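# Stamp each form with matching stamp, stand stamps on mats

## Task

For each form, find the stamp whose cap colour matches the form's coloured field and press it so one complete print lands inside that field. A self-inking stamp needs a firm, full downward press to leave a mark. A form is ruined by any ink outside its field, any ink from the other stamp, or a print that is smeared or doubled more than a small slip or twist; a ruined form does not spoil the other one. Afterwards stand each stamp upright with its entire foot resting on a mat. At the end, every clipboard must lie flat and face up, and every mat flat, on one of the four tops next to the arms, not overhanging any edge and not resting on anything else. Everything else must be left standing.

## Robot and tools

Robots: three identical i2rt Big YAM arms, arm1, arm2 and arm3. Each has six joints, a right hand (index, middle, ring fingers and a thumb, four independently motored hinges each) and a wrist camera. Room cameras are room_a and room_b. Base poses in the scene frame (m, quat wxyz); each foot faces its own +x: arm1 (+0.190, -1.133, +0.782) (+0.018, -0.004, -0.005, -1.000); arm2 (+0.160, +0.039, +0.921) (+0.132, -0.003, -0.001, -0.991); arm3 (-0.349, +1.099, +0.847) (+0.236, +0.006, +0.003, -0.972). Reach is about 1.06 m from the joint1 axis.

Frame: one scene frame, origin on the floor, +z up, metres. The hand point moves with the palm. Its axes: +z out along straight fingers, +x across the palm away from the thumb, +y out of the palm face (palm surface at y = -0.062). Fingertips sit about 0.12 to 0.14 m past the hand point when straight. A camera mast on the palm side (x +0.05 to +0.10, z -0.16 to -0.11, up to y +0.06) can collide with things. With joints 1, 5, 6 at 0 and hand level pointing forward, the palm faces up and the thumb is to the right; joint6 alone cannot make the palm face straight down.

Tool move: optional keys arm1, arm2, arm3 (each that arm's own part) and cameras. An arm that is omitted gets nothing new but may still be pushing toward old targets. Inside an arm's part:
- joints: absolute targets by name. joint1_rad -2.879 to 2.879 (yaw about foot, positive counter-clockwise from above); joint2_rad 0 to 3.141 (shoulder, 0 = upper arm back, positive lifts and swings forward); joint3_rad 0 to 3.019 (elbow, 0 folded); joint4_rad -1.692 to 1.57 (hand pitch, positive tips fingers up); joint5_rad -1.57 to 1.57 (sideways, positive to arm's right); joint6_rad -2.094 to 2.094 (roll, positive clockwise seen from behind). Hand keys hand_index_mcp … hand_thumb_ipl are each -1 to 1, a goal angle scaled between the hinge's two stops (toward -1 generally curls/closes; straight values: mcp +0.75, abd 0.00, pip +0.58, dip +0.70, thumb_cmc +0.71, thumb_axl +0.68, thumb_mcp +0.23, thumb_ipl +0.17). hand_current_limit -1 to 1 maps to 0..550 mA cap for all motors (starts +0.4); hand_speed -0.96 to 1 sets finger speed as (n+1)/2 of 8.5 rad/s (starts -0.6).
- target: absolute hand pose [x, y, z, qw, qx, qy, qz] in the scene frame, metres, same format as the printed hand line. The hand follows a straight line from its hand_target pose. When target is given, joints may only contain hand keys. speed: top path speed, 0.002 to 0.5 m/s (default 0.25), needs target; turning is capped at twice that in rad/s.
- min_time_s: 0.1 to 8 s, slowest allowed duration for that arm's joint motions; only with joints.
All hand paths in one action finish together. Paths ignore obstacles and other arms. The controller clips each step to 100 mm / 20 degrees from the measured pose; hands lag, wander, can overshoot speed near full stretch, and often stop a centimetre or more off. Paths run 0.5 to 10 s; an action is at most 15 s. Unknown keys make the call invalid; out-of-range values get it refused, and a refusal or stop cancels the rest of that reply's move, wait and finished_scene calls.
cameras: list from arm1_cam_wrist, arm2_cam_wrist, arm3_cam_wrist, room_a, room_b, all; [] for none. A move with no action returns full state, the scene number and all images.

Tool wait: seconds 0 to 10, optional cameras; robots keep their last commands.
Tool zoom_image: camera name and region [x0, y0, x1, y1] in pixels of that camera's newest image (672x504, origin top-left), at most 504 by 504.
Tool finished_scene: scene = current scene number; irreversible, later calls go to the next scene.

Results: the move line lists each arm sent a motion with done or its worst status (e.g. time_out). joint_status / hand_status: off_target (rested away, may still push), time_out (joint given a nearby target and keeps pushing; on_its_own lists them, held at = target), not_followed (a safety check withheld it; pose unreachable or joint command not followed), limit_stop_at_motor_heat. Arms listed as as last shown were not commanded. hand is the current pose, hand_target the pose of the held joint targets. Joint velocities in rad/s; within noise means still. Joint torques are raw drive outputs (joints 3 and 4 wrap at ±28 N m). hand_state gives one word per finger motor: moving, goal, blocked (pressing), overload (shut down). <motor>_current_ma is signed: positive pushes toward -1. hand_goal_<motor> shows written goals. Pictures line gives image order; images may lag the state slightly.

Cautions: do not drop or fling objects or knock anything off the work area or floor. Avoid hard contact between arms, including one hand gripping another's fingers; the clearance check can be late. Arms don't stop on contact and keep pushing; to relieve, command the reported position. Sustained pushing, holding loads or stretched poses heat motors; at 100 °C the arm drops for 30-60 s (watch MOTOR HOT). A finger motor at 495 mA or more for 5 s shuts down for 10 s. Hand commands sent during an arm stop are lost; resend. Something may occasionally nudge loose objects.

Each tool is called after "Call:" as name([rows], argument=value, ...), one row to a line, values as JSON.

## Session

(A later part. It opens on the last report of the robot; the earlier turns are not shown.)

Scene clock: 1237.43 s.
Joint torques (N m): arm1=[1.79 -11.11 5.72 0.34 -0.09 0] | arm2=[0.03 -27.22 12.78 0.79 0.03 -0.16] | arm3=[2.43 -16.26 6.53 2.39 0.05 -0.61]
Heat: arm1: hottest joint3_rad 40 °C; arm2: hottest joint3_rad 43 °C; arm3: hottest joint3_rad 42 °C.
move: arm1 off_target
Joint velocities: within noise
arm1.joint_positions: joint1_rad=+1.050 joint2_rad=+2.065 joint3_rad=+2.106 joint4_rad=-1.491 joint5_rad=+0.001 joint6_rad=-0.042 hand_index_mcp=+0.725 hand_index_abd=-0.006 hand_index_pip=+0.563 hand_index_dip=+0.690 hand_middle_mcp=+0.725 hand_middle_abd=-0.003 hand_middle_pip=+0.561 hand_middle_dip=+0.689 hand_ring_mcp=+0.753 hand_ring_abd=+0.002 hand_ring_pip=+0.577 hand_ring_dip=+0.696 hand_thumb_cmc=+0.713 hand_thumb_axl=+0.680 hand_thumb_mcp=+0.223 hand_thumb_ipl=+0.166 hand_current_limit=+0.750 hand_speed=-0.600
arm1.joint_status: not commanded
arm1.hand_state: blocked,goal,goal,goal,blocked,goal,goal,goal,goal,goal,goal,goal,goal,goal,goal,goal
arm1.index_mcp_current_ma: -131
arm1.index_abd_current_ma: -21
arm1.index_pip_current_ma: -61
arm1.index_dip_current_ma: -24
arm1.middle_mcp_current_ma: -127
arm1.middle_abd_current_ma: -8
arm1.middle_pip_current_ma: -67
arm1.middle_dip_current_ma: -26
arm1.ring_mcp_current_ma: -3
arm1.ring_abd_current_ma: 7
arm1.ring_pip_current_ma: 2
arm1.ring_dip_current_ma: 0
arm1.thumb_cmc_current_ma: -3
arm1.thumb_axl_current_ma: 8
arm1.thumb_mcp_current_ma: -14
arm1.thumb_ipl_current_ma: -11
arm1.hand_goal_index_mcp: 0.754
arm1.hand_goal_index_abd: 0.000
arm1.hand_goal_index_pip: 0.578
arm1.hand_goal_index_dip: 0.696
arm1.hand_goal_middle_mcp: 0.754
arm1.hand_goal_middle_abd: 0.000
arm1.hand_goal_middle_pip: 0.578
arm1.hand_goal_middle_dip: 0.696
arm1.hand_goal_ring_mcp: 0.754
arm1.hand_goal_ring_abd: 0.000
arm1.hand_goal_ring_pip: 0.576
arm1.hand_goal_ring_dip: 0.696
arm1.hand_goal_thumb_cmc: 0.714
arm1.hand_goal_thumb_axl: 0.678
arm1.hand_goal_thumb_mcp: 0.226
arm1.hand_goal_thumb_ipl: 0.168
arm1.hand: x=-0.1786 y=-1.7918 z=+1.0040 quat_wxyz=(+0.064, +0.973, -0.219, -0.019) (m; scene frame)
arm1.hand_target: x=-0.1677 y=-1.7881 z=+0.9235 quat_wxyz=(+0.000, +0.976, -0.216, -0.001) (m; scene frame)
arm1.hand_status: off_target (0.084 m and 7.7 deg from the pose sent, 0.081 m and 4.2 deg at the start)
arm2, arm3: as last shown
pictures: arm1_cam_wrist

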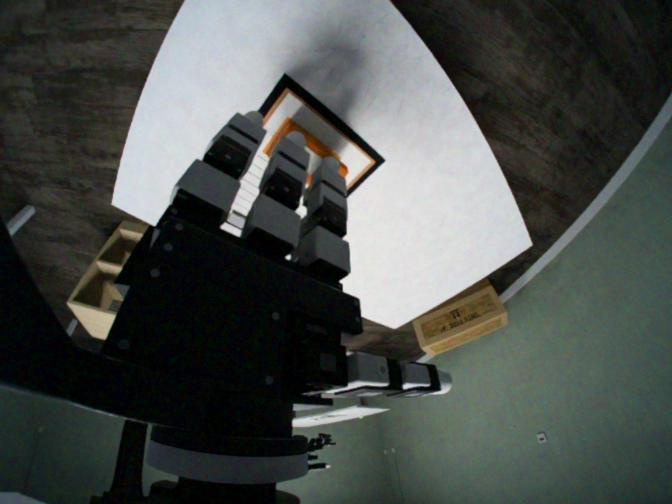

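Call:
move(arm1={"target":[-0.1700,-1.7930,0.985,0.0,0.9763,-0.2164,0.0],"speed":0.05})

Call:
move(arm1={"target":[-0.1700,-1.7930,1.10,0.0,0.9763,-0.2164,0.0],"speed":0.06}, cameras=["arm1_cam_wrist"])

Call:
zoom_image(camera="arm1_cam_wrist", region=[200, 60, 400, 240])

Scene clock: 1247.63 s.
Joint torques (N m): arm1=[1.67 -13.1 10.37 0.1 -0.15 0.01] | arm2=[0.03 -27.16 12.78 0.79 0.03 -0.16] | arm3=[2.37 -16.21 6.54 2.37 0.05 -0.61]
Heat: arm1: hottest joint3_rad 39 °C; arm2: hottest joint3_rad 43 °C; arm3: hottest joint3_rad 42 °C.
move: arm1 off_target
Joint velocities: within noise
arm1.joint_positions: joint1_rad=+1.050 joint2_rad=+2.104 joint3_rad=+2.237 joint4_rad=-1.660 joint5_rad=+0.002 joint6_rad=-0.042 hand_index_mcp=+0.743 hand_index_abd=-0.006 hand_index_pip=+0.573 hand_index_dip=+0.694 hand_middle_mcp=+0.743 hand_middle_abd=-0.002 hand_middle_pip=+0.570 hand_middle_dip=+0.692 hand_ring_mcp=+0.753 hand_ring_abd=+0.002 hand_ring_pip=+0.577 hand_ring_dip=+0.696 hand_thumb_cmc=+0.713 hand_thumb_axl=+0.680 hand_thumb_mcp=+0.223 hand_thumb_ipl=+0.166 hand_current_limit=+0.750 hand_speed=-0.600
arm1.joint_status: not commanded
arm1.hand_state: goal,goal,goal,goal,goal,goal,goal,goal,goal,goal,goal,goal,goal,goal,goal,goal
arm1.index_mcp_current_ma: -45
arm1.index_abd_current_ma: -21
arm1.index_pip_current_ma: -19
arm1.index_dip_current_ma: -7
arm1.middle_mcp_current_ma: -47
arm1.middle_abd_current_ma: -7
arm1.middle_pip_current_ma: -28
arm1.middle_dip_current_ma: -15
arm1.ring_mcp_current_ma: -2
arm1.ring_abd_current_ma: 7
arm1.ring_pip_current_ma: 2
arm1.ring_dip_current_ma: 0
arm1.thumb_cmc_current_ma: -2
arm1.thumb_axl_current_ma: 8
arm1.thumb_mcp_current_ma: -14
arm1.thumb_ipl_current_ma: -11
arm1.hand_goal_index_mcp: 0.754
arm1.hand_goal_index_abd: 0.000
arm1.hand_goal_index_pip: 0.578
arm1.hand_goal_index_dip: 0.696
arm1.hand_goal_middle_mcp: 0.754
arm1.hand_goal_middle_abd: 0.000
arm1.hand_goal_middle_pip: 0.578
arm1.hand_goal_middle_dip: 0.696
arm1.hand_goal_ring_mcp: 0.754
arm1.hand_goal_ring_abd: 0.000
arm1.hand_goal_ring_pip: 0.576
arm1.hand_goal_ring_dip: 0.696
arm1.hand_goal_thumb_cmc: 0.714
arm1.hand_goal_thumb_axl: 0.678
arm1.hand_goal_thumb_mcp: 0.226
arm1.hand_goal_thumb_ipl: 0.168
arm1.hand: x=-0.1740 y=-1.7828 z=+1.0207 quat_wxyz=(+0.027, +0.975, -0.220, -0.010) (m; scene frame)
arm1.hand_target: x=-0.1692 y=-1.7915 z=+0.9853 quat_wxyz=(+0.001, +0.976, -0.216, +0.000) (m; scene frame)
arm1.hand_status: off_target (0.037 m and 3.3 deg from the pose sent, 0.021 m and 7.7 deg at the start)
arm2, arm3: as last shown
pictures: none

Scene clock: 1250.23 s.
Joint torques (N m): arm1=[1.67 -18.9 13.22 0.51 0.05 -0.05] | arm2=[0.03 -27.22 12.78 0.79 0.03 -0.16] | arm3=[2.37 -16.26 6.53 2.39 0.05 -0.61]
Heat: arm1: hottest joint3_rad 39 °C; arm2: hottest joint3_rad 43 °C; arm3: hottest joint3_rad 41 °C.
move: arm1 off_target
Joint velocities: within noise
arm1.joint_positions: joint1_rad=+1.050 joint2_rad=+2.084 joint3_rad=+2.291 joint4_rad=-1.675 joint5_rad=+0.002 joint6_rad=-0.042 hand_index_mcp=+0.750 hand_index_abd=-0.001 hand_index_pip=+0.575 hand_index_dip=+0.694 hand_middle_mcp=+0.750 hand_middle_abd=-0.002 hand_middle_pip=+0.575 hand_middle_dip=+0.693 hand_ring_mcp=+0.753 hand_ring_abd=+0.002 hand_ring_pip=+0.577 hand_ring_dip=+0.696 hand_thumb_cmc=+0.713 hand_thumb_axl=+0.680 hand_thumb_mcp=+0.223 hand_thumb_ipl=+0.166 hand_current_limit=+0.750 hand_speed=-0.600
arm1.joint_status: not commanded
arm1.hand_state: goal,goal,goal,goal,goal,goal,goal,goal,goal,goal,goal,goal,goal,goal,goal,goal
arm1.index_mcp_current_ma: -16
arm1.index_abd_current_ma: -2
arm1.index_pip_current_ma: -11
arm1.index_dip_current_ma: -7
arm1.middle_mcp_current_ma: -15
arm1.middle_abd_current_ma: -7
arm1.middle_pip_current_ma: -11
arm1.middle_dip_current_ma: -9
arm1.ring_mcp_current_ma: -2
arm1.ring_abd_current_ma: 7
arm1.ring_pip_current_ma: 2
arm1.ring_dip_current_ma: 0
arm1.thumb_cmc_current_ma: -2
arm1.thumb_axl_current_ma: 8
arm1.thumb_mcp_current_ma: -14
arm1.thumb_ipl_current_ma: -11
arm1.hand_goal_index_mcp: 0.754
arm1.hand_goal_index_abd: 0.000
arm1.hand_goal_index_pip: 0.578
arm1.hand_goal_index_dip: 0.696
arm1.hand_goal_middle_mcp: 0.754
arm1.hand_goal_middle_abd: 0.000
arm1.hand_goal_middle_pip: 0.578
arm1.hand_goal_middle_dip: 0.696
arm1.hand_goal_ring_mcp: 0.754
arm1.hand_goal_ring_abd: 0.000
arm1.hand_goal_ring_pip: 0.576
arm1.hand_goal_ring_dip: 0.696
arm1.hand_goal_thumb_cmc: 0.714
arm1.hand_goal_thumb_axl: 0.678
arm1.hand_goal_thumb_mcp: 0.226
arm1.hand_goal_thumb_ipl: 0.168
arm1.hand: x=-0.1754 y=-1.7856 z=+1.0600 quat_wxyz=(+0.055, +0.974, -0.219, -0.017) (m; scene frame)
arm1.hand_target: x=-0.1690 y=-1.7911 z=+1.0992 quat_wxyz=(+0.086, +0.973, -0.213, -0.026) (m; scene frame)
arm1.hand_status: off_target (0.041 m and 6.7 deg from the pose sent, 0.080 m and 3.3 deg at the start; a joint's target at an end of its range on 76 of 78 steps)
arm2.joint_positions: joint1_rad=+0.703 joint2_rad=+2.125 joint3_rad=+1.575 joint4_rad=+0.560 joint5_rad=+1.299 joint6_rad=+1.506 hand_index_mcp=+0.341 hand_index_abd=+0.006 hand_index_pip=+0.142 hand_index_dip=+0.337 hand_middle_mcp=+0.341 hand_middle_abd=+0.010 hand_middle_pip=+0.142 hand_middle_dip=+0.336 hand_ring_mcp=+0.755 hand_ring_abd=+0.002 hand_ring_pip=+0.577 hand_ring_dip=+0.696 hand_thumb_cmc=-0.679 hand_thumb_axl=+0.684 hand_thumb_mcp=+0.038 hand_thumb_ipl=+0.062 hand_current_limit=+0.400 hand_speed=-0.600
arm2.joint_status: not commanded
arm2.hand_state: goal,goal,goal,goal,goal,goal,goal,goal,goal,goal,goal,goal,blocked,goal,goal,goal
arm2.index_mcp_current_ma: -2
arm2.index_abd_current_ma: 9
arm2.index_pip_current_ma: 3
arm2.index_dip_current_ma: 4
arm2.middle_mcp_current_ma: -2
arm2.middle_abd_current_ma: 16
arm2.middle_pip_current_ma: 3
arm2.middle_dip_current_ma: 3
arm2.ring_mcp_current_ma: 1
arm2.ring_abd_current_ma: 2
arm2.ring_pip_current_ma: 1
arm2.ring_dip_current_ma: 0
arm2.thumb_cmc_current_ma: 49
arm2.thumb_axl_current_ma: 12
arm2.thumb_mcp_current_ma: -4
arm2.thumb_ipl_current_ma: 2
arm2.hand_goal_index_mcp: 0.342
arm2.hand_goal_index_abd: 0.000
arm2.hand_goal_index_pip: 0.140
arm2.hand_goal_index_dip: 0.334
arm2.hand_goal_middle_mcp: 0.342
arm2.hand_goal_middle_abd: 0.000
arm2.hand_goal_middle_pip: 0.140
arm2.hand_goal_middle_dip: 0.334
arm2.hand_goal_ring_mcp: 0.754
arm2.hand_goal_ring_abd: 0.000
arm2.hand_goal_ring_pip: 0.576
arm2.hand_goal_ring_dip: 0.696
arm2.hand_goal_thumb_cmc: -0.700
arm2.hand_goal_thumb_axl: 0.678
arm2.hand_goal_thumb_mcp: 0.040
arm2.hand_goal_thumb_ipl: 0.060
arm2.hand: x=-0.3594 y=-0.3820 z=+1.1257 quat_wxyz=(+0.697, -0.098, -0.697, -0.135) (m; scene frame)
arm2.hand_target: x=-0.3641 y=-0.3854 z=+1.1546 quat_wxyz=(+0.705, -0.117, -0.689, -0.119) (m; scene frame)
arm2.hand_status: not commanded
arm3: as last shown
pictures: arm1_cam_wrist

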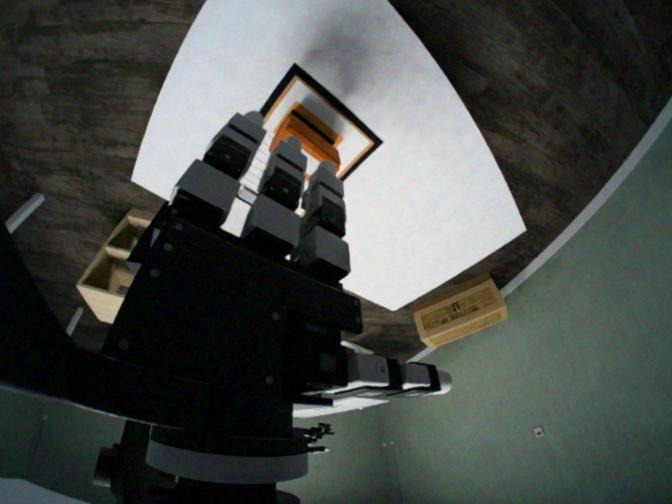

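Scaled by 2.520 from the camera's 672x504 image, which has a finer 960x720 frame.

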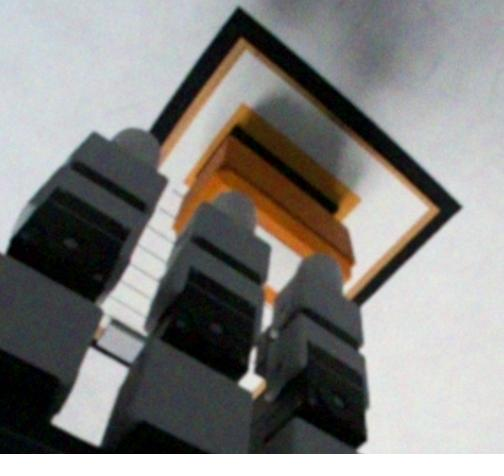

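Call:
move(arm1={"target":[-0.160,-1.790,1.19,0.2954,0.7043,-0.4045,0.5027],"speed":0.2,"joints":{"hand_current_limit":0.4}}, arm3={"target":[-0.9561,1.2673,0.872,0.6859,-0.2153,-0.6606,-0.2170],"speed":0.06}, cameras=["arm1_cam_wrist","arm3_cam_wrist"])

Call:
zoom_image(camera="arm3_cam_wrist", region=[440, 130, 672, 370])

Scene clock: 1275.47 s.
Joint torques (N m): arm1=[0.26 -17.14 9.73 2.56 -0.66 0.07] | arm2=[0.03 -27.22 12.78 0.79 0.03 -0.16] | arm3=[0.21 -19.31 6.74 2.43 -0.03 -0.44]
Heat: arm1: hottest joint3_rad 40 °C; arm2: hottest joint3_rad 43 °C; arm3: hottest joint3_rad 40 °C.
move: arm1 off_target; arm3 off_target
Joint velocities: within noise
arm1.joint_positions: joint1_rad=+0.909 joint2_rad=+1.801 joint3_rad=+1.874 joint4_rad=-0.823 joint5_rad=-1.052 joint6_rad=+0.918 hand_index_mcp=+0.752 hand_index_abd=+0.001 hand_index_pip=+0.575 hand_index_dip=+0.694 hand_middle_mcp=+0.752 hand_middle_abd=+0.001 hand_middle_pip=+0.575 hand_middle_dip=+0.693 hand_ring_mcp=+0.753 hand_ring_abd=+0.002 hand_ring_pip=+0.577 hand_ring_dip=+0.696 hand_thumb_cmc=+0.713 hand_thumb_axl=+0.680 hand_thumb_mcp=+0.223 hand_thumb_ipl=+0.166 hand_current_limit=+0.400 hand_speed=-0.600
arm1.joint_status: all done
arm1.hand_state: goal,goal,goal,goal,goal,goal,goal,goal,goal,goal,goal,goal,goal,goal,goal,goal
arm1.index_mcp_current_ma: -9
arm1.index_abd_current_ma: 3
arm1.index_pip_current_ma: -9
arm1.index_dip_current_ma: -7
arm1.middle_mcp_current_ma: -9
arm1.middle_abd_current_ma: 3
arm1.middle_pip_current_ma: -10
arm1.middle_dip_current_ma: -9
arm1.ring_mcp_current_ma: -2
arm1.ring_abd_current_ma: 7
arm1.ring_pip_current_ma: 2
arm1.ring_dip_current_ma: 0
arm1.thumb_cmc_current_ma: -2
arm1.thumb_axl_current_ma: 8
arm1.thumb_mcp_current_ma: -14
arm1.thumb_ipl_current_ma: -11
arm1.hand_goal_index_mcp: 0.754
arm1.hand_goal_index_abd: 0.000
arm1.hand_goal_index_pip: 0.578
arm1.hand_goal_index_dip: 0.696
arm1.hand_goal_middle_mcp: 0.754
arm1.hand_goal_middle_abd: 0.000
arm1.hand_goal_middle_pip: 0.578
arm1.hand_goal_middle_dip: 0.696
arm1.hand_goal_ring_mcp: 0.754
arm1.hand_goal_ring_abd: 0.000
arm1.hand_goal_ring_pip: 0.576
arm1.hand_goal_ring_dip: 0.696
arm1.hand_goal_thumb_cmc: 0.714
arm1.hand_goal_thumb_axl: 0.678
arm1.hand_goal_thumb_mcp: 0.226
arm1.hand_goal_thumb_ipl: 0.168
arm1.hand: x=-0.1548 y=-1.7987 z=+1.1706 quat_wxyz=(+0.280, +0.709, -0.406, +0.505) (m; scene frame)
arm1.hand_target: x=-0.1598 y=-1.7900 z=+1.1898 quat_wxyz=(+0.295, +0.705, -0.405, +0.503) (m; scene frame)
arm1.hand_status: off_target (0.022 m and 1.9 deg from the pose sent, 0.131 m and 77.0 deg at the start)
arm2: as last shown
arm3.joint_positions: joint1_rad=-0.461 joint2_rad=+2.190 joint3_rad=+0.967 joint4_rad=+1.210 joint5_rad=+0.628 joint6_rad=+1.573 hand_index_mcp=+0.174 hand_index_abd=+0.006 hand_index_pip=+0.433 hand_index_dip=+0.344 hand_middle_mcp=+0.160 hand_middle_abd=+0.007 hand_middle_pip=+0.430 hand_middle_dip=+0.344 hand_ring_mcp=+0.755 hand_ring_abd=+0.002 hand_ring_pip=+0.577 hand_ring_dip=+0.696 hand_thumb_cmc=-0.671 hand_thumb_axl=+0.683 hand_thumb_mcp=+0.278 hand_thumb_ipl=-0.445 hand_current_limit=+0.400 hand_speed=-0.600
arm3.joint_status: not commanded
arm3.hand_state: blocked,goal,blocked,goal,blocked,goal,blocked,goal,goal,goal,goal,goal,blocked,goal,blocked,blocked
arm3.index_mcp_current_ma: 293
arm3.index_abd_current_ma: 3
arm3.index_pip_current_ma: 42
arm3.index_dip_current_ma: 7
arm3.middle_mcp_current_ma: 323
arm3.middle_abd_current_ma: 3
arm3.middle_pip_current_ma: 35
arm3.middle_dip_current_ma: 7
arm3.ring_mcp_current_ma: 0
arm3.ring_abd_current_ma: 0
arm3.ring_pip_current_ma: 0
arm3.ring_dip_current_ma: 0
arm3.thumb_cmc_current_ma: 39
arm3.thumb_axl_current_ma: 4
arm3.thumb_mcp_current_ma: 385
arm3.thumb_ipl_current_ma: 78
arm3.hand_goal_index_mcp: 0.070
arm3.hand_goal_index_abd: 0.000
arm3.hand_goal_index_pip: 0.402
arm3.hand_goal_index_dip: 0.334
arm3.hand_goal_middle_mcp: 0.050
arm3.hand_goal_middle_abd: 0.000
arm3.hand_goal_middle_pip: 0.402
arm3.hand_goal_middle_dip: 0.334
arm3.hand_goal_ring_mcp: 0.754
arm3.hand_goal_ring_abd: 0.000
arm3.hand_goal_ring_pip: 0.576
arm3.hand_goal_ring_dip: 0.696
arm3.hand_goal_thumb_cmc: -0.700
arm3.hand_goal_thumb_axl: 0.678
arm3.hand_goal_thumb_mcp: 0.120
arm3.hand_goal_thumb_ipl: -0.480
arm3.hand: x=-0.9432 y=+1.2609 z=+0.8575 quat_wxyz=(+0.667, -0.208, -0.681, -0.218) (m; scene frame)
arm3.hand_target: x=-0.9552 y=+1.2673 z=+0.8722 quat_wxyz=(+0.686, -0.215, -0.661, -0.217) (m; scene frame)
arm3.hand_status: off_target (0.020 m and 3.3 deg from the pose sent, 0.122 m and 0.6 deg at the start)
pictures: arm1_cam_wrist, arm3_cam_wrist

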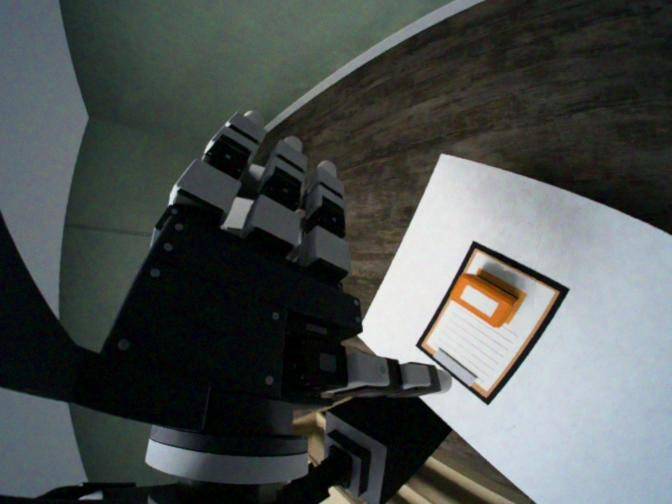

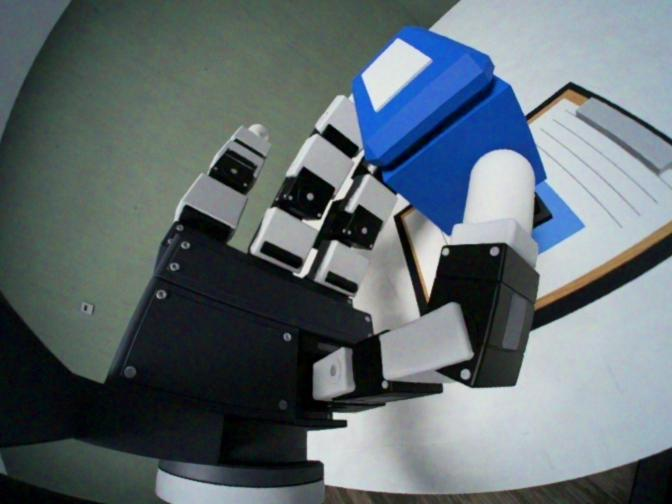

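Scaled by 2.100 from the camera's 672x504 image, which has a finer 960x720 frame.

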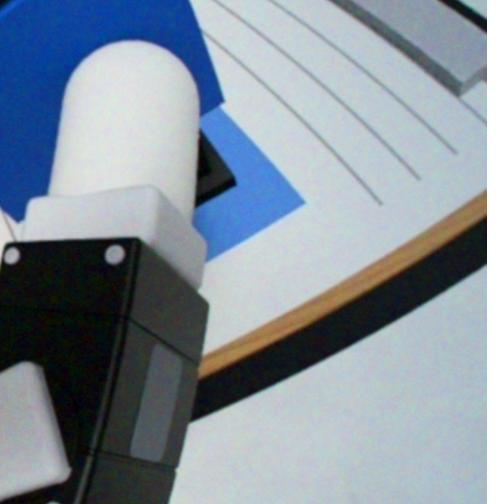

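Call:
move(arm1={"target":[-0.117,-1.7274,1.15,0.5919,0.3903,-0.5785,0.4037],"speed":0.2,"joints":{"hand_index_mcp":0.342,"hand_index_pip":0.14,"hand_index_dip":0.334,"hand_middle_mcp":0.342,"hand_middle_pip":0.14,"hand_middle_dip":0.334,"hand_thumb_cmc":-0.75,"hand_thumb_mcp":0.04,"hand_thumb_ipl":0.06}}, arm3={"target":[-0.9607,1.2848,0.841,0.6912,-0.2201,-0.6539,-0.2166],"speed":0.04}, cameras=["arm1_cam_wrist","arm3_cam_wrist"])

Call:
zoom_image(camera="arm3_cam_wrist", region=[440, 130, 672, 370])

Call:
zoom_image(camera="arm1_cam_wrist", region=[440, 180, 672, 420])

Scene clock: 1304.47 s.
Joint torques (N m): arm1=[1.96 -12.1 9.87 3.54 0.07 -0.1] | arm2=[0.03 -27.22 12.77 0.79 0.03 -0.16] | arm3=[0.26 -19.66 6.23 2.45 -0.06 -0.43]
Heat: arm1: hottest joint3_rad 42 °C; arm2: hottest joint3_rad 43 °C; arm3: hottest joint3_rad 38 °C.
move: arm1 off_target; arm3 off_target
Joint velocities: within noise
arm1.joint_positions: joint1_rad=+1.178 joint2_rad=+1.518 joint3_rad=+1.152 joint4_rad=+0.349 joint5_rad=+0.033 joint6_rad=+1.564 hand_index_mcp=+0.346 hand_index_abd=+0.001 hand_index_pip=+0.143 hand_index_dip=+0.337 hand_middle_mcp=+0.345 hand_middle_abd=+0.001 hand_middle_pip=+0.143 hand_middle_dip=+0.337 hand_ring_mcp=+0.753 hand_ring_abd=+0.002 hand_ring_pip=+0.577 hand_ring_dip=+0.696 hand_thumb_cmc=-0.731 hand_thumb_axl=+0.680 hand_thumb_mcp=+0.041 hand_thumb_ipl=+0.062 hand_current_limit=+0.400 hand_speed=-0.600
arm1.joint_status: all done
arm1.hand_state: goal,goal,goal,goal,goal,goal,goal,goal,goal,goal,goal,goal,goal,goal,goal,goal
arm1.index_mcp_current_ma: 14
arm1.index_abd_current_ma: 3
arm1.index_pip_current_ma: 11
arm1.index_dip_current_ma: 11
arm1.middle_mcp_current_ma: 13
arm1.middle_abd_current_ma: 3
arm1.middle_pip_current_ma: 11
arm1.middle_dip_current_ma: 9
arm1.ring_mcp_current_ma: -2
arm1.ring_abd_current_ma: 7
arm1.ring_pip_current_ma: 2
arm1.ring_dip_current_ma: 0
arm1.thumb_cmc_current_ma: 80
arm1.thumb_axl_current_ma: 8
arm1.thumb_mcp_current_ma: 3
arm1.thumb_ipl_current_ma: 8
arm1.hand_goal_index_mcp: 0.342
arm1.hand_goal_index_abd: 0.000
arm1.hand_goal_index_pip: 0.140
arm1.hand_goal_index_dip: 0.334
arm1.hand_goal_middle_mcp: 0.342
arm1.hand_goal_middle_abd: 0.000
arm1.hand_goal_middle_pip: 0.140
arm1.hand_goal_middle_dip: 0.334
arm1.hand_goal_ring_mcp: 0.754
arm1.hand_goal_ring_abd: 0.000
arm1.hand_goal_ring_pip: 0.576
arm1.hand_goal_ring_dip: 0.696
arm1.hand_goal_thumb_cmc: -0.750
arm1.hand_goal_thumb_axl: 0.678
arm1.hand_goal_thumb_mcp: 0.040
arm1.hand_goal_thumb_ipl: 0.060
arm1.hand: x=-0.1263 y=-1.7258 z=+1.1395 quat_wxyz=(+0.588, +0.398, -0.587, +0.390) (m; scene frame)
arm1.hand_target: x=-0.1172 y=-1.7273 z=+1.1500 quat_wxyz=(+0.592, +0.390, -0.579, +0.404) (m; scene frame)
arm1.hand_status: off_target (0.014 m and 2.1 deg from the pose sent, 0.083 m and 56.6 deg at the start)
arm2: as last shown
arm3.joint_positions: joint1_rad=-0.493 joint2_rad=+2.282 joint3_rad=+1.014 joint4_rad=+1.276 joint5_rad=+0.602 joint6_rad=+1.577 hand_index_mcp=+0.174 hand_index_abd=+0.006 hand_index_pip=+0.433 hand_index_dip=+0.344 hand_middle_mcp=+0.160 hand_middle_abd=+0.007 hand_middle_pip=+0.430 hand_middle_dip=+0.344 hand_ring_mcp=+0.755 hand_ring_abd=+0.002 hand_ring_pip=+0.577 hand_ring_dip=+0.696 hand_thumb_cmc=-0.671 hand_thumb_axl=+0.683 hand_thumb_mcp=+0.278 hand_thumb_ipl=-0.445 hand_current_limit=+0.400 hand_speed=-0.600
arm3.joint_status: not commanded
arm3.hand_state: blocked,goal,blocked,goal,blocked,goal,blocked,goal,goal,goal,goal,goal,blocked,goal,blocked,blocked
arm3.index_mcp_current_ma: 293
arm3.index_abd_current_ma: 3
arm3.index_pip_current_ma: 42
arm3.index_dip_current_ma: 7
arm3.middle_mcp_current_ma: 323
arm3.middle_abd_current_ma: 3
arm3.middle_pip_current_ma: 35
arm3.middle_dip_current_ma: 7
arm3.ring_mcp_current_ma: 0
arm3.ring_abd_current_ma: 0
arm3.ring_pip_current_ma: 0
arm3.ring_dip_current_ma: 0
arm3.thumb_cmc_current_ma: 39
arm3.thumb_axl_current_ma: 4
arm3.thumb_mcp_current_ma: 385
arm3.thumb_ipl_current_ma: 78
arm3.hand_goal_index_mcp: 0.070
arm3.hand_goal_index_abd: 0.000
arm3.hand_goal_index_pip: 0.402
arm3.hand_goal_index_dip: 0.334
arm3.hand_goal_middle_mcp: 0.050
arm3.hand_goal_middle_abd: 0.000
arm3.hand_goal_middle_pip: 0.402
arm3.hand_goal_middle_dip: 0.334
arm3.hand_goal_ring_mcp: 0.754
arm3.hand_goal_ring_abd: 0.000
arm3.hand_goal_ring_pip: 0.576
arm3.hand_goal_ring_dip: 0.696
arm3.hand_goal_thumb_cmc: -0.700
arm3.hand_goal_thumb_axl: 0.678
arm3.hand_goal_thumb_mcp: 0.120
arm3.hand_goal_thumb_ipl: -0.480
arm3.hand: x=-0.9494 y=+1.2779 z=+0.8283 quat_wxyz=(+0.674, -0.214, -0.673, -0.216) (m; scene frame)
arm3.hand_target: x=-0.9600 y=+1.2847 z=+0.8412 quat_wxyz=(+0.691, -0.220, -0.654, -0.217) (m; scene frame)
arm3.hand_status: off_target (0.018 m and 3.1 deg from the pose sent, 0.034 m and 4.3 deg at the start)
pictures: arm1_cam_wrist, arm3_cam_wrist

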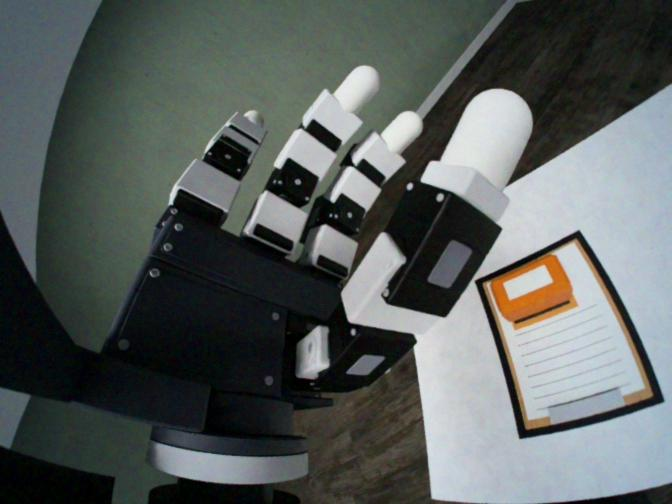

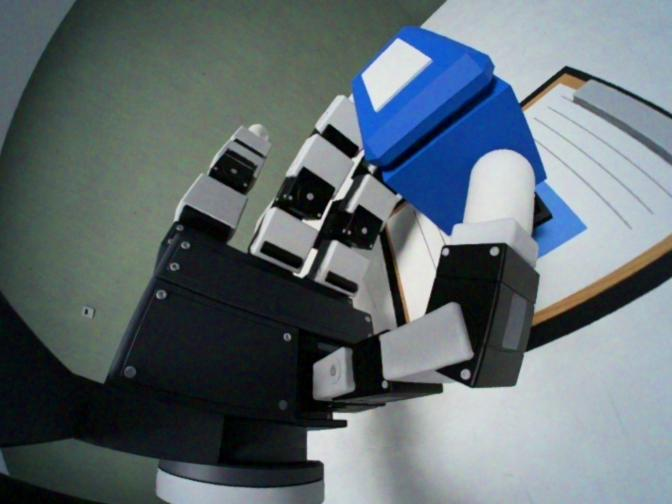

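Scaled by 2.100 from the camera's 672x504 image, which has a finer 960x720 frame.

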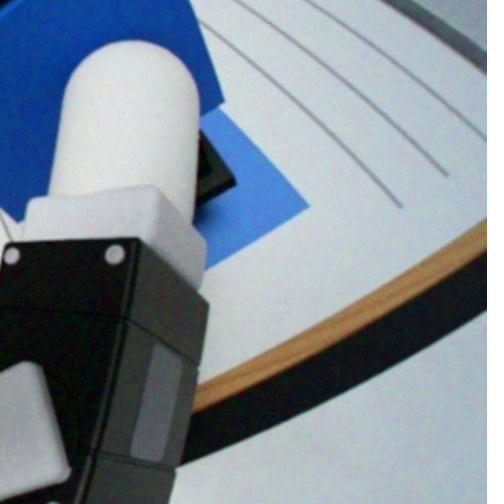

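Scaled by 2.100 from the camera's 672x504 image, which has a finer 960x720 frame.

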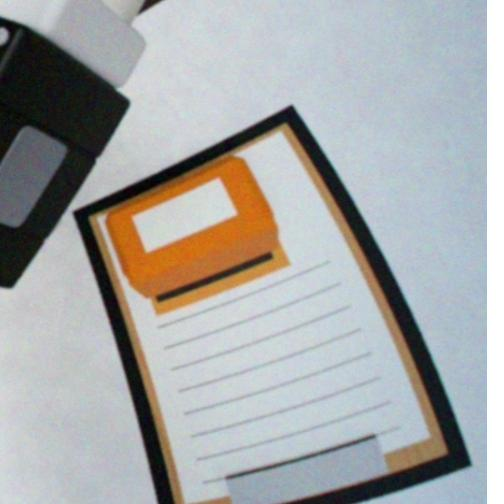

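Call:
move(arm1={"target":[-0.1000,-1.7300,0.975,0.5919,0.3903,-0.5785,0.4037],"speed":0.1}, arm3={"target":[-0.9565,1.2881,0.814,0.6912,-0.2201,-0.6539,-0.2166],"speed":0.025}, cameras=["arm1_cam_wrist","arm3_cam_wrist"])

Call:
zoom_image(camera="arm3_cam_wrist", region=[440, 130, 672, 370])

Scene clock: 1339.37 s.
Joint torques (N m): arm1=[2.08 -11.22 7.86 3.52 0.07 -0.11] | arm2=[0.03 -27.16 12.78 0.79 0.03 -0.16] | arm3=[0.26 -19.84 5.68 2.48 -0.06 -0.43]
Heat: arm1: hottest joint3_rad 40 °C; arm2: hottest joint3_rad 43 °C; arm3: hottest joint3_rad 38 °C.
move: arm1 off_target; arm3 off_target
Joint velocities: within noise
arm1.joint_positions: joint1_rad=+1.213 joint2_rad=+1.756 joint3_rad=+0.928 joint4_rad=+0.831 joint5_rad=+0.070 joint6_rad=+1.564 hand_index_mcp=+0.345 hand_index_abd=+0.001 hand_index_pip=+0.143 hand_index_dip=+0.337 hand_middle_mcp=+0.345 hand_middle_abd=+0.001 hand_middle_pip=+0.143 hand_middle_dip=+0.337 hand_ring_mcp=+0.753 hand_ring_abd=+0.002 hand_ring_pip=+0.577 hand_ring_dip=+0.696 hand_thumb_cmc=-0.731 hand_thumb_axl=+0.680 hand_thumb_mcp=+0.041 hand_thumb_ipl=+0.062 hand_current_limit=+0.400 hand_speed=-0.600
arm1.joint_status: not commanded
arm1.hand_state: goal,goal,goal,goal,goal,goal,goal,goal,goal,goal,goal,goal,goal,goal,goal,goal
arm1.index_mcp_current_ma: 13
arm1.index_abd_current_ma: 3
arm1.index_pip_current_ma: 10
arm1.index_dip_current_ma: 11
arm1.middle_mcp_current_ma: 12
arm1.middle_abd_current_ma: 3
arm1.middle_pip_current_ma: 10
arm1.middle_dip_current_ma: 9
arm1.ring_mcp_current_ma: -2
arm1.ring_abd_current_ma: 7
arm1.ring_pip_current_ma: 2
arm1.ring_dip_current_ma: 0
arm1.thumb_cmc_current_ma: 80
arm1.thumb_axl_current_ma: 8
arm1.thumb_mcp_current_ma: 3
arm1.thumb_ipl_current_ma: 8
arm1.hand_goal_index_mcp: 0.342
arm1.hand_goal_index_abd: 0.000
arm1.hand_goal_index_pip: 0.140
arm1.hand_goal_index_dip: 0.334
arm1.hand_goal_middle_mcp: 0.342
arm1.hand_goal_middle_abd: 0.000
arm1.hand_goal_middle_pip: 0.140
arm1.hand_goal_middle_dip: 0.334
arm1.hand_goal_ring_mcp: 0.754
arm1.hand_goal_ring_abd: 0.000
arm1.hand_goal_ring_pip: 0.576
arm1.hand_goal_ring_dip: 0.696
arm1.hand_goal_thumb_cmc: -0.750
arm1.hand_goal_thumb_axl: 0.678
arm1.hand_goal_thumb_mcp: 0.040
arm1.hand_goal_thumb_ipl: 0.060
arm1.hand: x=-0.1086 y=-1.7245 z=+0.9779 quat_wxyz=(+0.594, +0.393, -0.581, +0.394) (m; scene frame)
arm1.hand_target: x=-0.1000 y=-1.7299 z=+0.9750 quat_wxyz=(+0.592, +0.390, -0.579, +0.404) (m; scene frame)
arm1.hand_status: off_target (0.011 m and 1.3 deg from the pose sent, 0.167 m and 2.1 deg at the start)
arm2: as last shown
arm3.joint_positions: joint1_rad=-0.499 joint2_rad=+2.351 joint3_rad=+1.031 joint4_rad=+1.329 joint5_rad=+0.596 joint6_rad=+1.578 hand_index_mcp=+0.174 hand_index_abd=+0.006 hand_index_pip=+0.433 hand_index_dip=+0.344 hand_middle_mcp=+0.160 hand_middle_abd=+0.007 hand_middle_pip=+0.430 hand_middle_dip=+0.344 hand_ring_mcp=+0.755 hand_ring_abd=+0.002 hand_ring_pip=+0.577 hand_ring_dip=+0.696 hand_thumb_cmc=-0.671 hand_thumb_axl=+0.683 hand_thumb_mcp=+0.278 hand_thumb_ipl=-0.445 hand_current_limit=+0.400 hand_speed=-0.600
arm3.joint_status: not commanded
arm3.hand_state: blocked,goal,blocked,goal,blocked,goal,blocked,goal,goal,goal,goal,goal,blocked,goal,blocked,blocked
arm3.index_mcp_current_ma: 293
arm3.index_abd_current_ma: 3
arm3.index_pip_current_ma: 42
arm3.index_dip_current_ma: 7
arm3.middle_mcp_current_ma: 323
arm3.middle_abd_current_ma: 3
arm3.middle_pip_current_ma: 35
arm3.middle_dip_current_ma: 7
arm3.ring_mcp_current_ma: 0
arm3.ring_abd_current_ma: 0
arm3.ring_pip_current_ma: 0
arm3.ring_dip_current_ma: 0
arm3.thumb_cmc_current_ma: 39
arm3.thumb_axl_current_ma: 4
arm3.thumb_mcp_current_ma: 385
arm3.thumb_ipl_current_ma: 78
arm3.hand_goal_index_mcp: 0.070
arm3.hand_goal_index_abd: 0.000
arm3.hand_goal_index_pip: 0.402
arm3.hand_goal_index_dip: 0.334
arm3.hand_goal_middle_mcp: 0.050
arm3.hand_goal_middle_abd: 0.000
arm3.hand_goal_middle_pip: 0.402
arm3.hand_goal_middle_dip: 0.334
arm3.hand_goal_ring_mcp: 0.754
arm3.hand_goal_ring_abd: 0.000
arm3.hand_goal_ring_pip: 0.576
arm3.hand_goal_ring_dip: 0.696
arm3.hand_goal_thumb_cmc: -0.700
arm3.hand_goal_thumb_axl: 0.678
arm3.hand_goal_thumb_mcp: 0.120
arm3.hand_goal_thumb_ipl: -0.480
arm3.hand: x=-0.9462 y=+1.2809 z=+0.8023 quat_wxyz=(+0.675, -0.214, -0.673, -0.216) (m; scene frame)
arm3.hand_target: x=-0.9558 y=+1.2880 z=+0.8142 quat_wxyz=(+0.691, -0.220, -0.654, -0.217) (m; scene frame)
arm3.hand_status: off_target (0.017 m and 2.9 deg from the pose sent, 0.019 m and 3.1 deg at the start)
pictures: arm1_cam_wrist, arm3_cam_wrist

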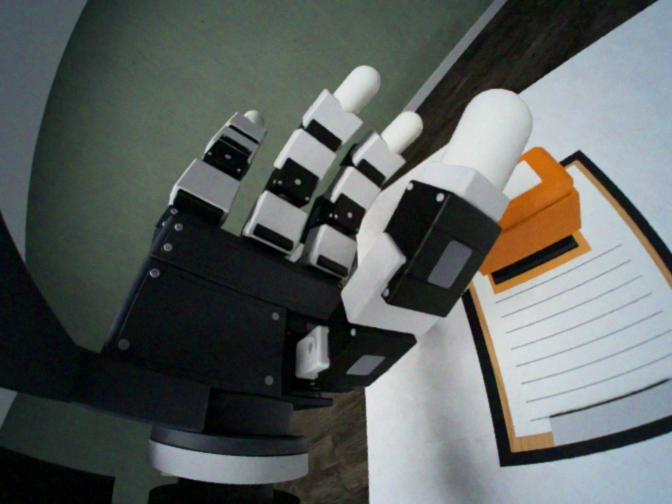

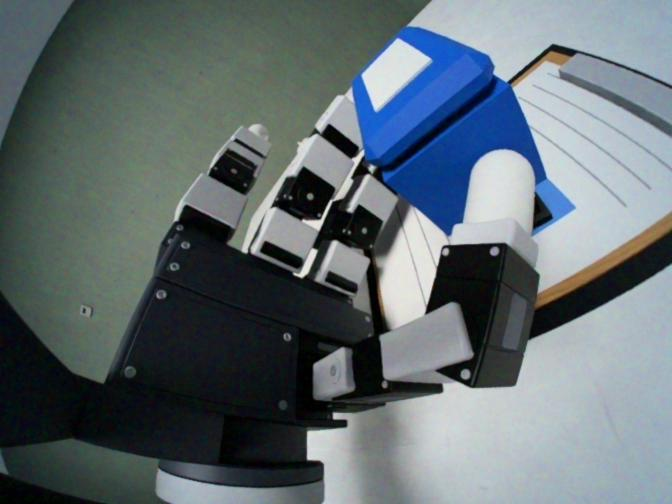

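Scaled by 2.100 from the camera's 672x504 image, which has a finer 960x720 frame.

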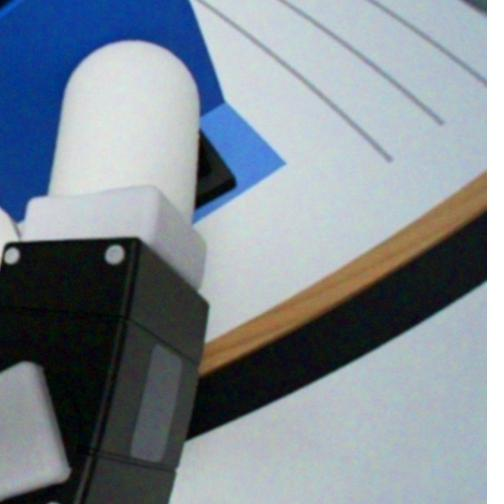

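Call:
move(arm1={"target":[-0.0984,-1.7391,0.8600,0.5919,0.3903,-0.5785,0.4037],"speed":0.06}, arm3={"target":[-0.9546,1.2896,0.808,0.6912,-0.2201,-0.6539,-0.2166],"speed":0.02}, cameras=["arm1_cam_wrist","arm3_cam_wrist"])

Call:
zoom_image(camera="arm3_cam_wrist", region=[440, 130, 672, 370])

Call:
zoom_image(camera="arm1_cam_wrist", region=[440, 60, 672, 300])

Scene clock: 1362.17 s.
Joint torques (N m): arm1=[1.96 -12.45 6.94 3.52 0.08 -0.11] | arm2=[0.03 -27.22 12.78 0.79 0.03 -0.16] | arm3=[0.26 -19.43 5.49 2.41 -0.08 -0.42]
Heat: arm1: hottest joint3_rad 39 °C; arm2: hottest joint3_rad 43 °C; arm3: hottest joint3_rad 38 °C.
move: arm1 off_target; arm3 off_target
Joint velocities: within noise
arm1.joint_positions: joint1_rad=+1.222 joint2_rad=+2.043 joint3_rad=+0.920 joint4_rad=+1.114 joint5_rad=+0.079 joint6_rad=+1.564 hand_index_mcp=+0.345 hand_index_abd=+0.001 hand_index_pip=+0.143 hand_index_dip=+0.337 hand_middle_mcp=+0.345 hand_middle_abd=+0.001 hand_middle_pip=+0.143 hand_middle_dip=+0.337 hand_ring_mcp=+0.753 hand_ring_abd=+0.002 hand_ring_pip=+0.577 hand_ring_dip=+0.696 hand_thumb_cmc=-0.731 hand_thumb_axl=+0.680 hand_thumb_mcp=+0.041 hand_thumb_ipl=+0.062 hand_current_limit=+0.400 hand_speed=-0.600
arm1.joint_status: not commanded
arm1.hand_state: goal,goal,goal,goal,goal,goal,goal,goal,goal,goal,goal,goal,goal,goal,goal,goal
arm1.index_mcp_current_ma: 13
arm1.index_abd_current_ma: 3
arm1.index_pip_current_ma: 10
arm1.index_dip_current_ma: 11
arm1.middle_mcp_current_ma: 12
arm1.middle_abd_current_ma: 3
arm1.middle_pip_current_ma: 10
arm1.middle_dip_current_ma: 9
arm1.ring_mcp_current_ma: -2
arm1.ring_abd_current_ma: 7
arm1.ring_pip_current_ma: 2
arm1.ring_dip_current_ma: 0
arm1.thumb_cmc_current_ma: 80
arm1.thumb_axl_current_ma: 8
arm1.thumb_mcp_current_ma: 3
arm1.thumb_ipl_current_ma: 8
arm1.hand_goal_index_mcp: 0.342
arm1.hand_goal_index_abd: 0.000
arm1.hand_goal_index_pip: 0.140
arm1.hand_goal_index_dip: 0.334
arm1.hand_goal_middle_mcp: 0.342
arm1.hand_goal_middle_abd: 0.000
arm1.hand_goal_middle_pip: 0.140
arm1.hand_goal_middle_dip: 0.334
arm1.hand_goal_ring_mcp: 0.754
arm1.hand_goal_ring_abd: 0.000
arm1.hand_goal_ring_pip: 0.576
arm1.hand_goal_ring_dip: 0.696
arm1.hand_goal_thumb_cmc: -0.750
arm1.hand_goal_thumb_axl: 0.678
arm1.hand_goal_thumb_mcp: 0.040
arm1.hand_goal_thumb_ipl: 0.060
arm1.hand: x=-0.1062 y=-1.7298 z=+0.8587 quat_wxyz=(+0.591, +0.396, -0.584, +0.391) (m; scene frame)
arm1.hand_target: x=-0.0983 y=-1.7388 z=+0.8601 quat_wxyz=(+0.592, +0.390, -0.579, +0.404) (m; scene frame)
arm1.hand_status: off_target (0.012 m and 1.7 deg from the pose sent, 0.119 m and 1.3 deg at the start)
arm2: as last shown
arm3.joint_positions: joint1_rad=-0.501 joint2_rad=+2.360 joint3_rad=+1.034 joint4_rad=+1.344 joint5_rad=+0.594 joint6_rad=+1.578 hand_index_mcp=+0.173 hand_index_abd=+0.007 hand_index_pip=+0.433 hand_index_dip=+0.344 hand_middle_mcp=+0.160 hand_middle_abd=+0.007 hand_middle_pip=+0.430 hand_middle_dip=+0.344 hand_ring_mcp=+0.755 hand_ring_abd=+0.002 hand_ring_pip=+0.577 hand_ring_dip=+0.696 hand_thumb_cmc=-0.671 hand_thumb_axl=+0.683 hand_thumb_mcp=+0.278 hand_thumb_ipl=-0.445 hand_current_limit=+0.400 hand_speed=-0.600
arm3.joint_status: not commanded
arm3.hand_state: blocked,goal,blocked,goal,blocked,goal,blocked,goal,goal,goal,goal,goal,blocked,goal,blocked,blocked
arm3.index_mcp_current_ma: 290
arm3.index_abd_current_ma: 3
arm3.index_pip_current_ma: 42
arm3.index_dip_current_ma: 7
arm3.middle_mcp_current_ma: 323
arm3.middle_abd_current_ma: 4
arm3.middle_pip_current_ma: 35
arm3.middle_dip_current_ma: 7
arm3.ring_mcp_current_ma: 0
arm3.ring_abd_current_ma: 0
arm3.ring_pip_current_ma: 0
arm3.ring_dip_current_ma: 0
arm3.thumb_cmc_current_ma: 38
arm3.thumb_axl_current_ma: 4
arm3.thumb_mcp_current_ma: 385
arm3.thumb_ipl_current_ma: 80
arm3.hand_goal_index_mcp: 0.070
arm3.hand_goal_index_abd: 0.000
arm3.hand_goal_index_pip: 0.402
arm3.hand_goal_index_dip: 0.334
arm3.hand_goal_middle_mcp: 0.050
arm3.hand_goal_middle_abd: 0.000
arm3.hand_goal_middle_pip: 0.402
arm3.hand_goal_middle_dip: 0.334
arm3.hand_goal_ring_mcp: 0.754
arm3.hand_goal_ring_abd: 0.000
arm3.hand_goal_ring_pip: 0.576
arm3.hand_goal_ring_dip: 0.696
arm3.hand_goal_thumb_cmc: -0.700
arm3.hand_goal_thumb_axl: 0.678
arm3.hand_goal_thumb_mcp: 0.120
arm3.hand_goal_thumb_ipl: -0.480
arm3.hand: x=-0.9460 y=+1.2821 z=+0.8002 quat_wxyz=(+0.677, -0.215, -0.670, -0.215) (m; scene frame)
arm3.hand_target: x=-0.9541 y=+1.2895 z=+0.8082 quat_wxyz=(+0.691, -0.220, -0.654, -0.217) (m; scene frame)
arm3.hand_status: off_target (0.014 m and 2.5 deg from the pose sent, 0.013 m and 2.9 deg at the start)
pictures: arm1_cam_wrist, arm3_cam_wrist

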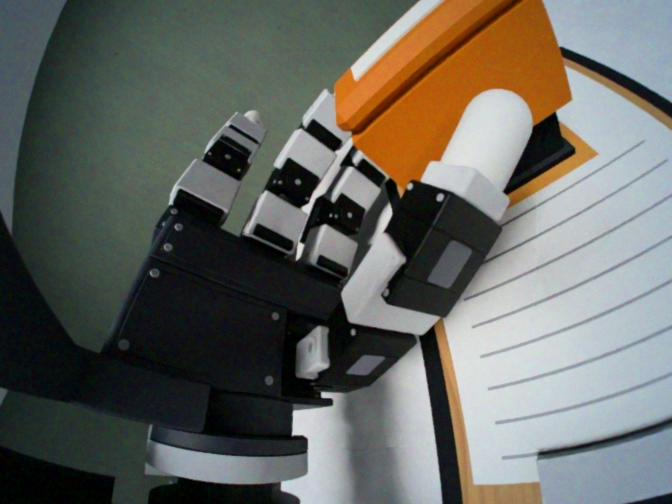

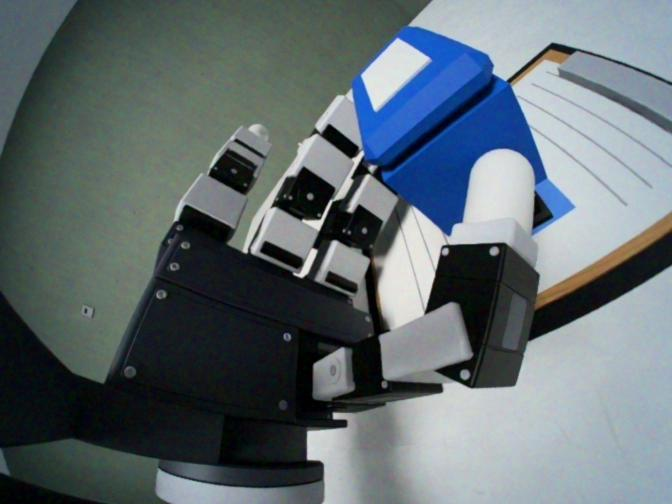

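Scaled by 2.100 from the camera's 672x504 image, which has a finer 960x720 frame.

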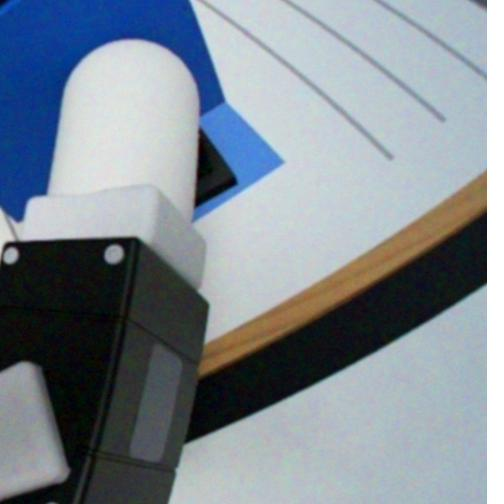

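Scaled by 2.100 from the camera's 672x504 image, which has a finer 960x720 frame.

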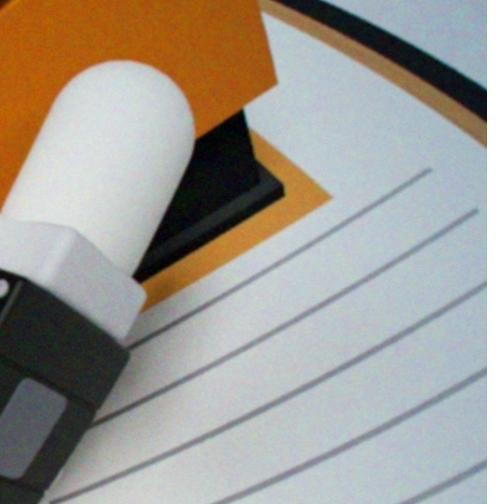

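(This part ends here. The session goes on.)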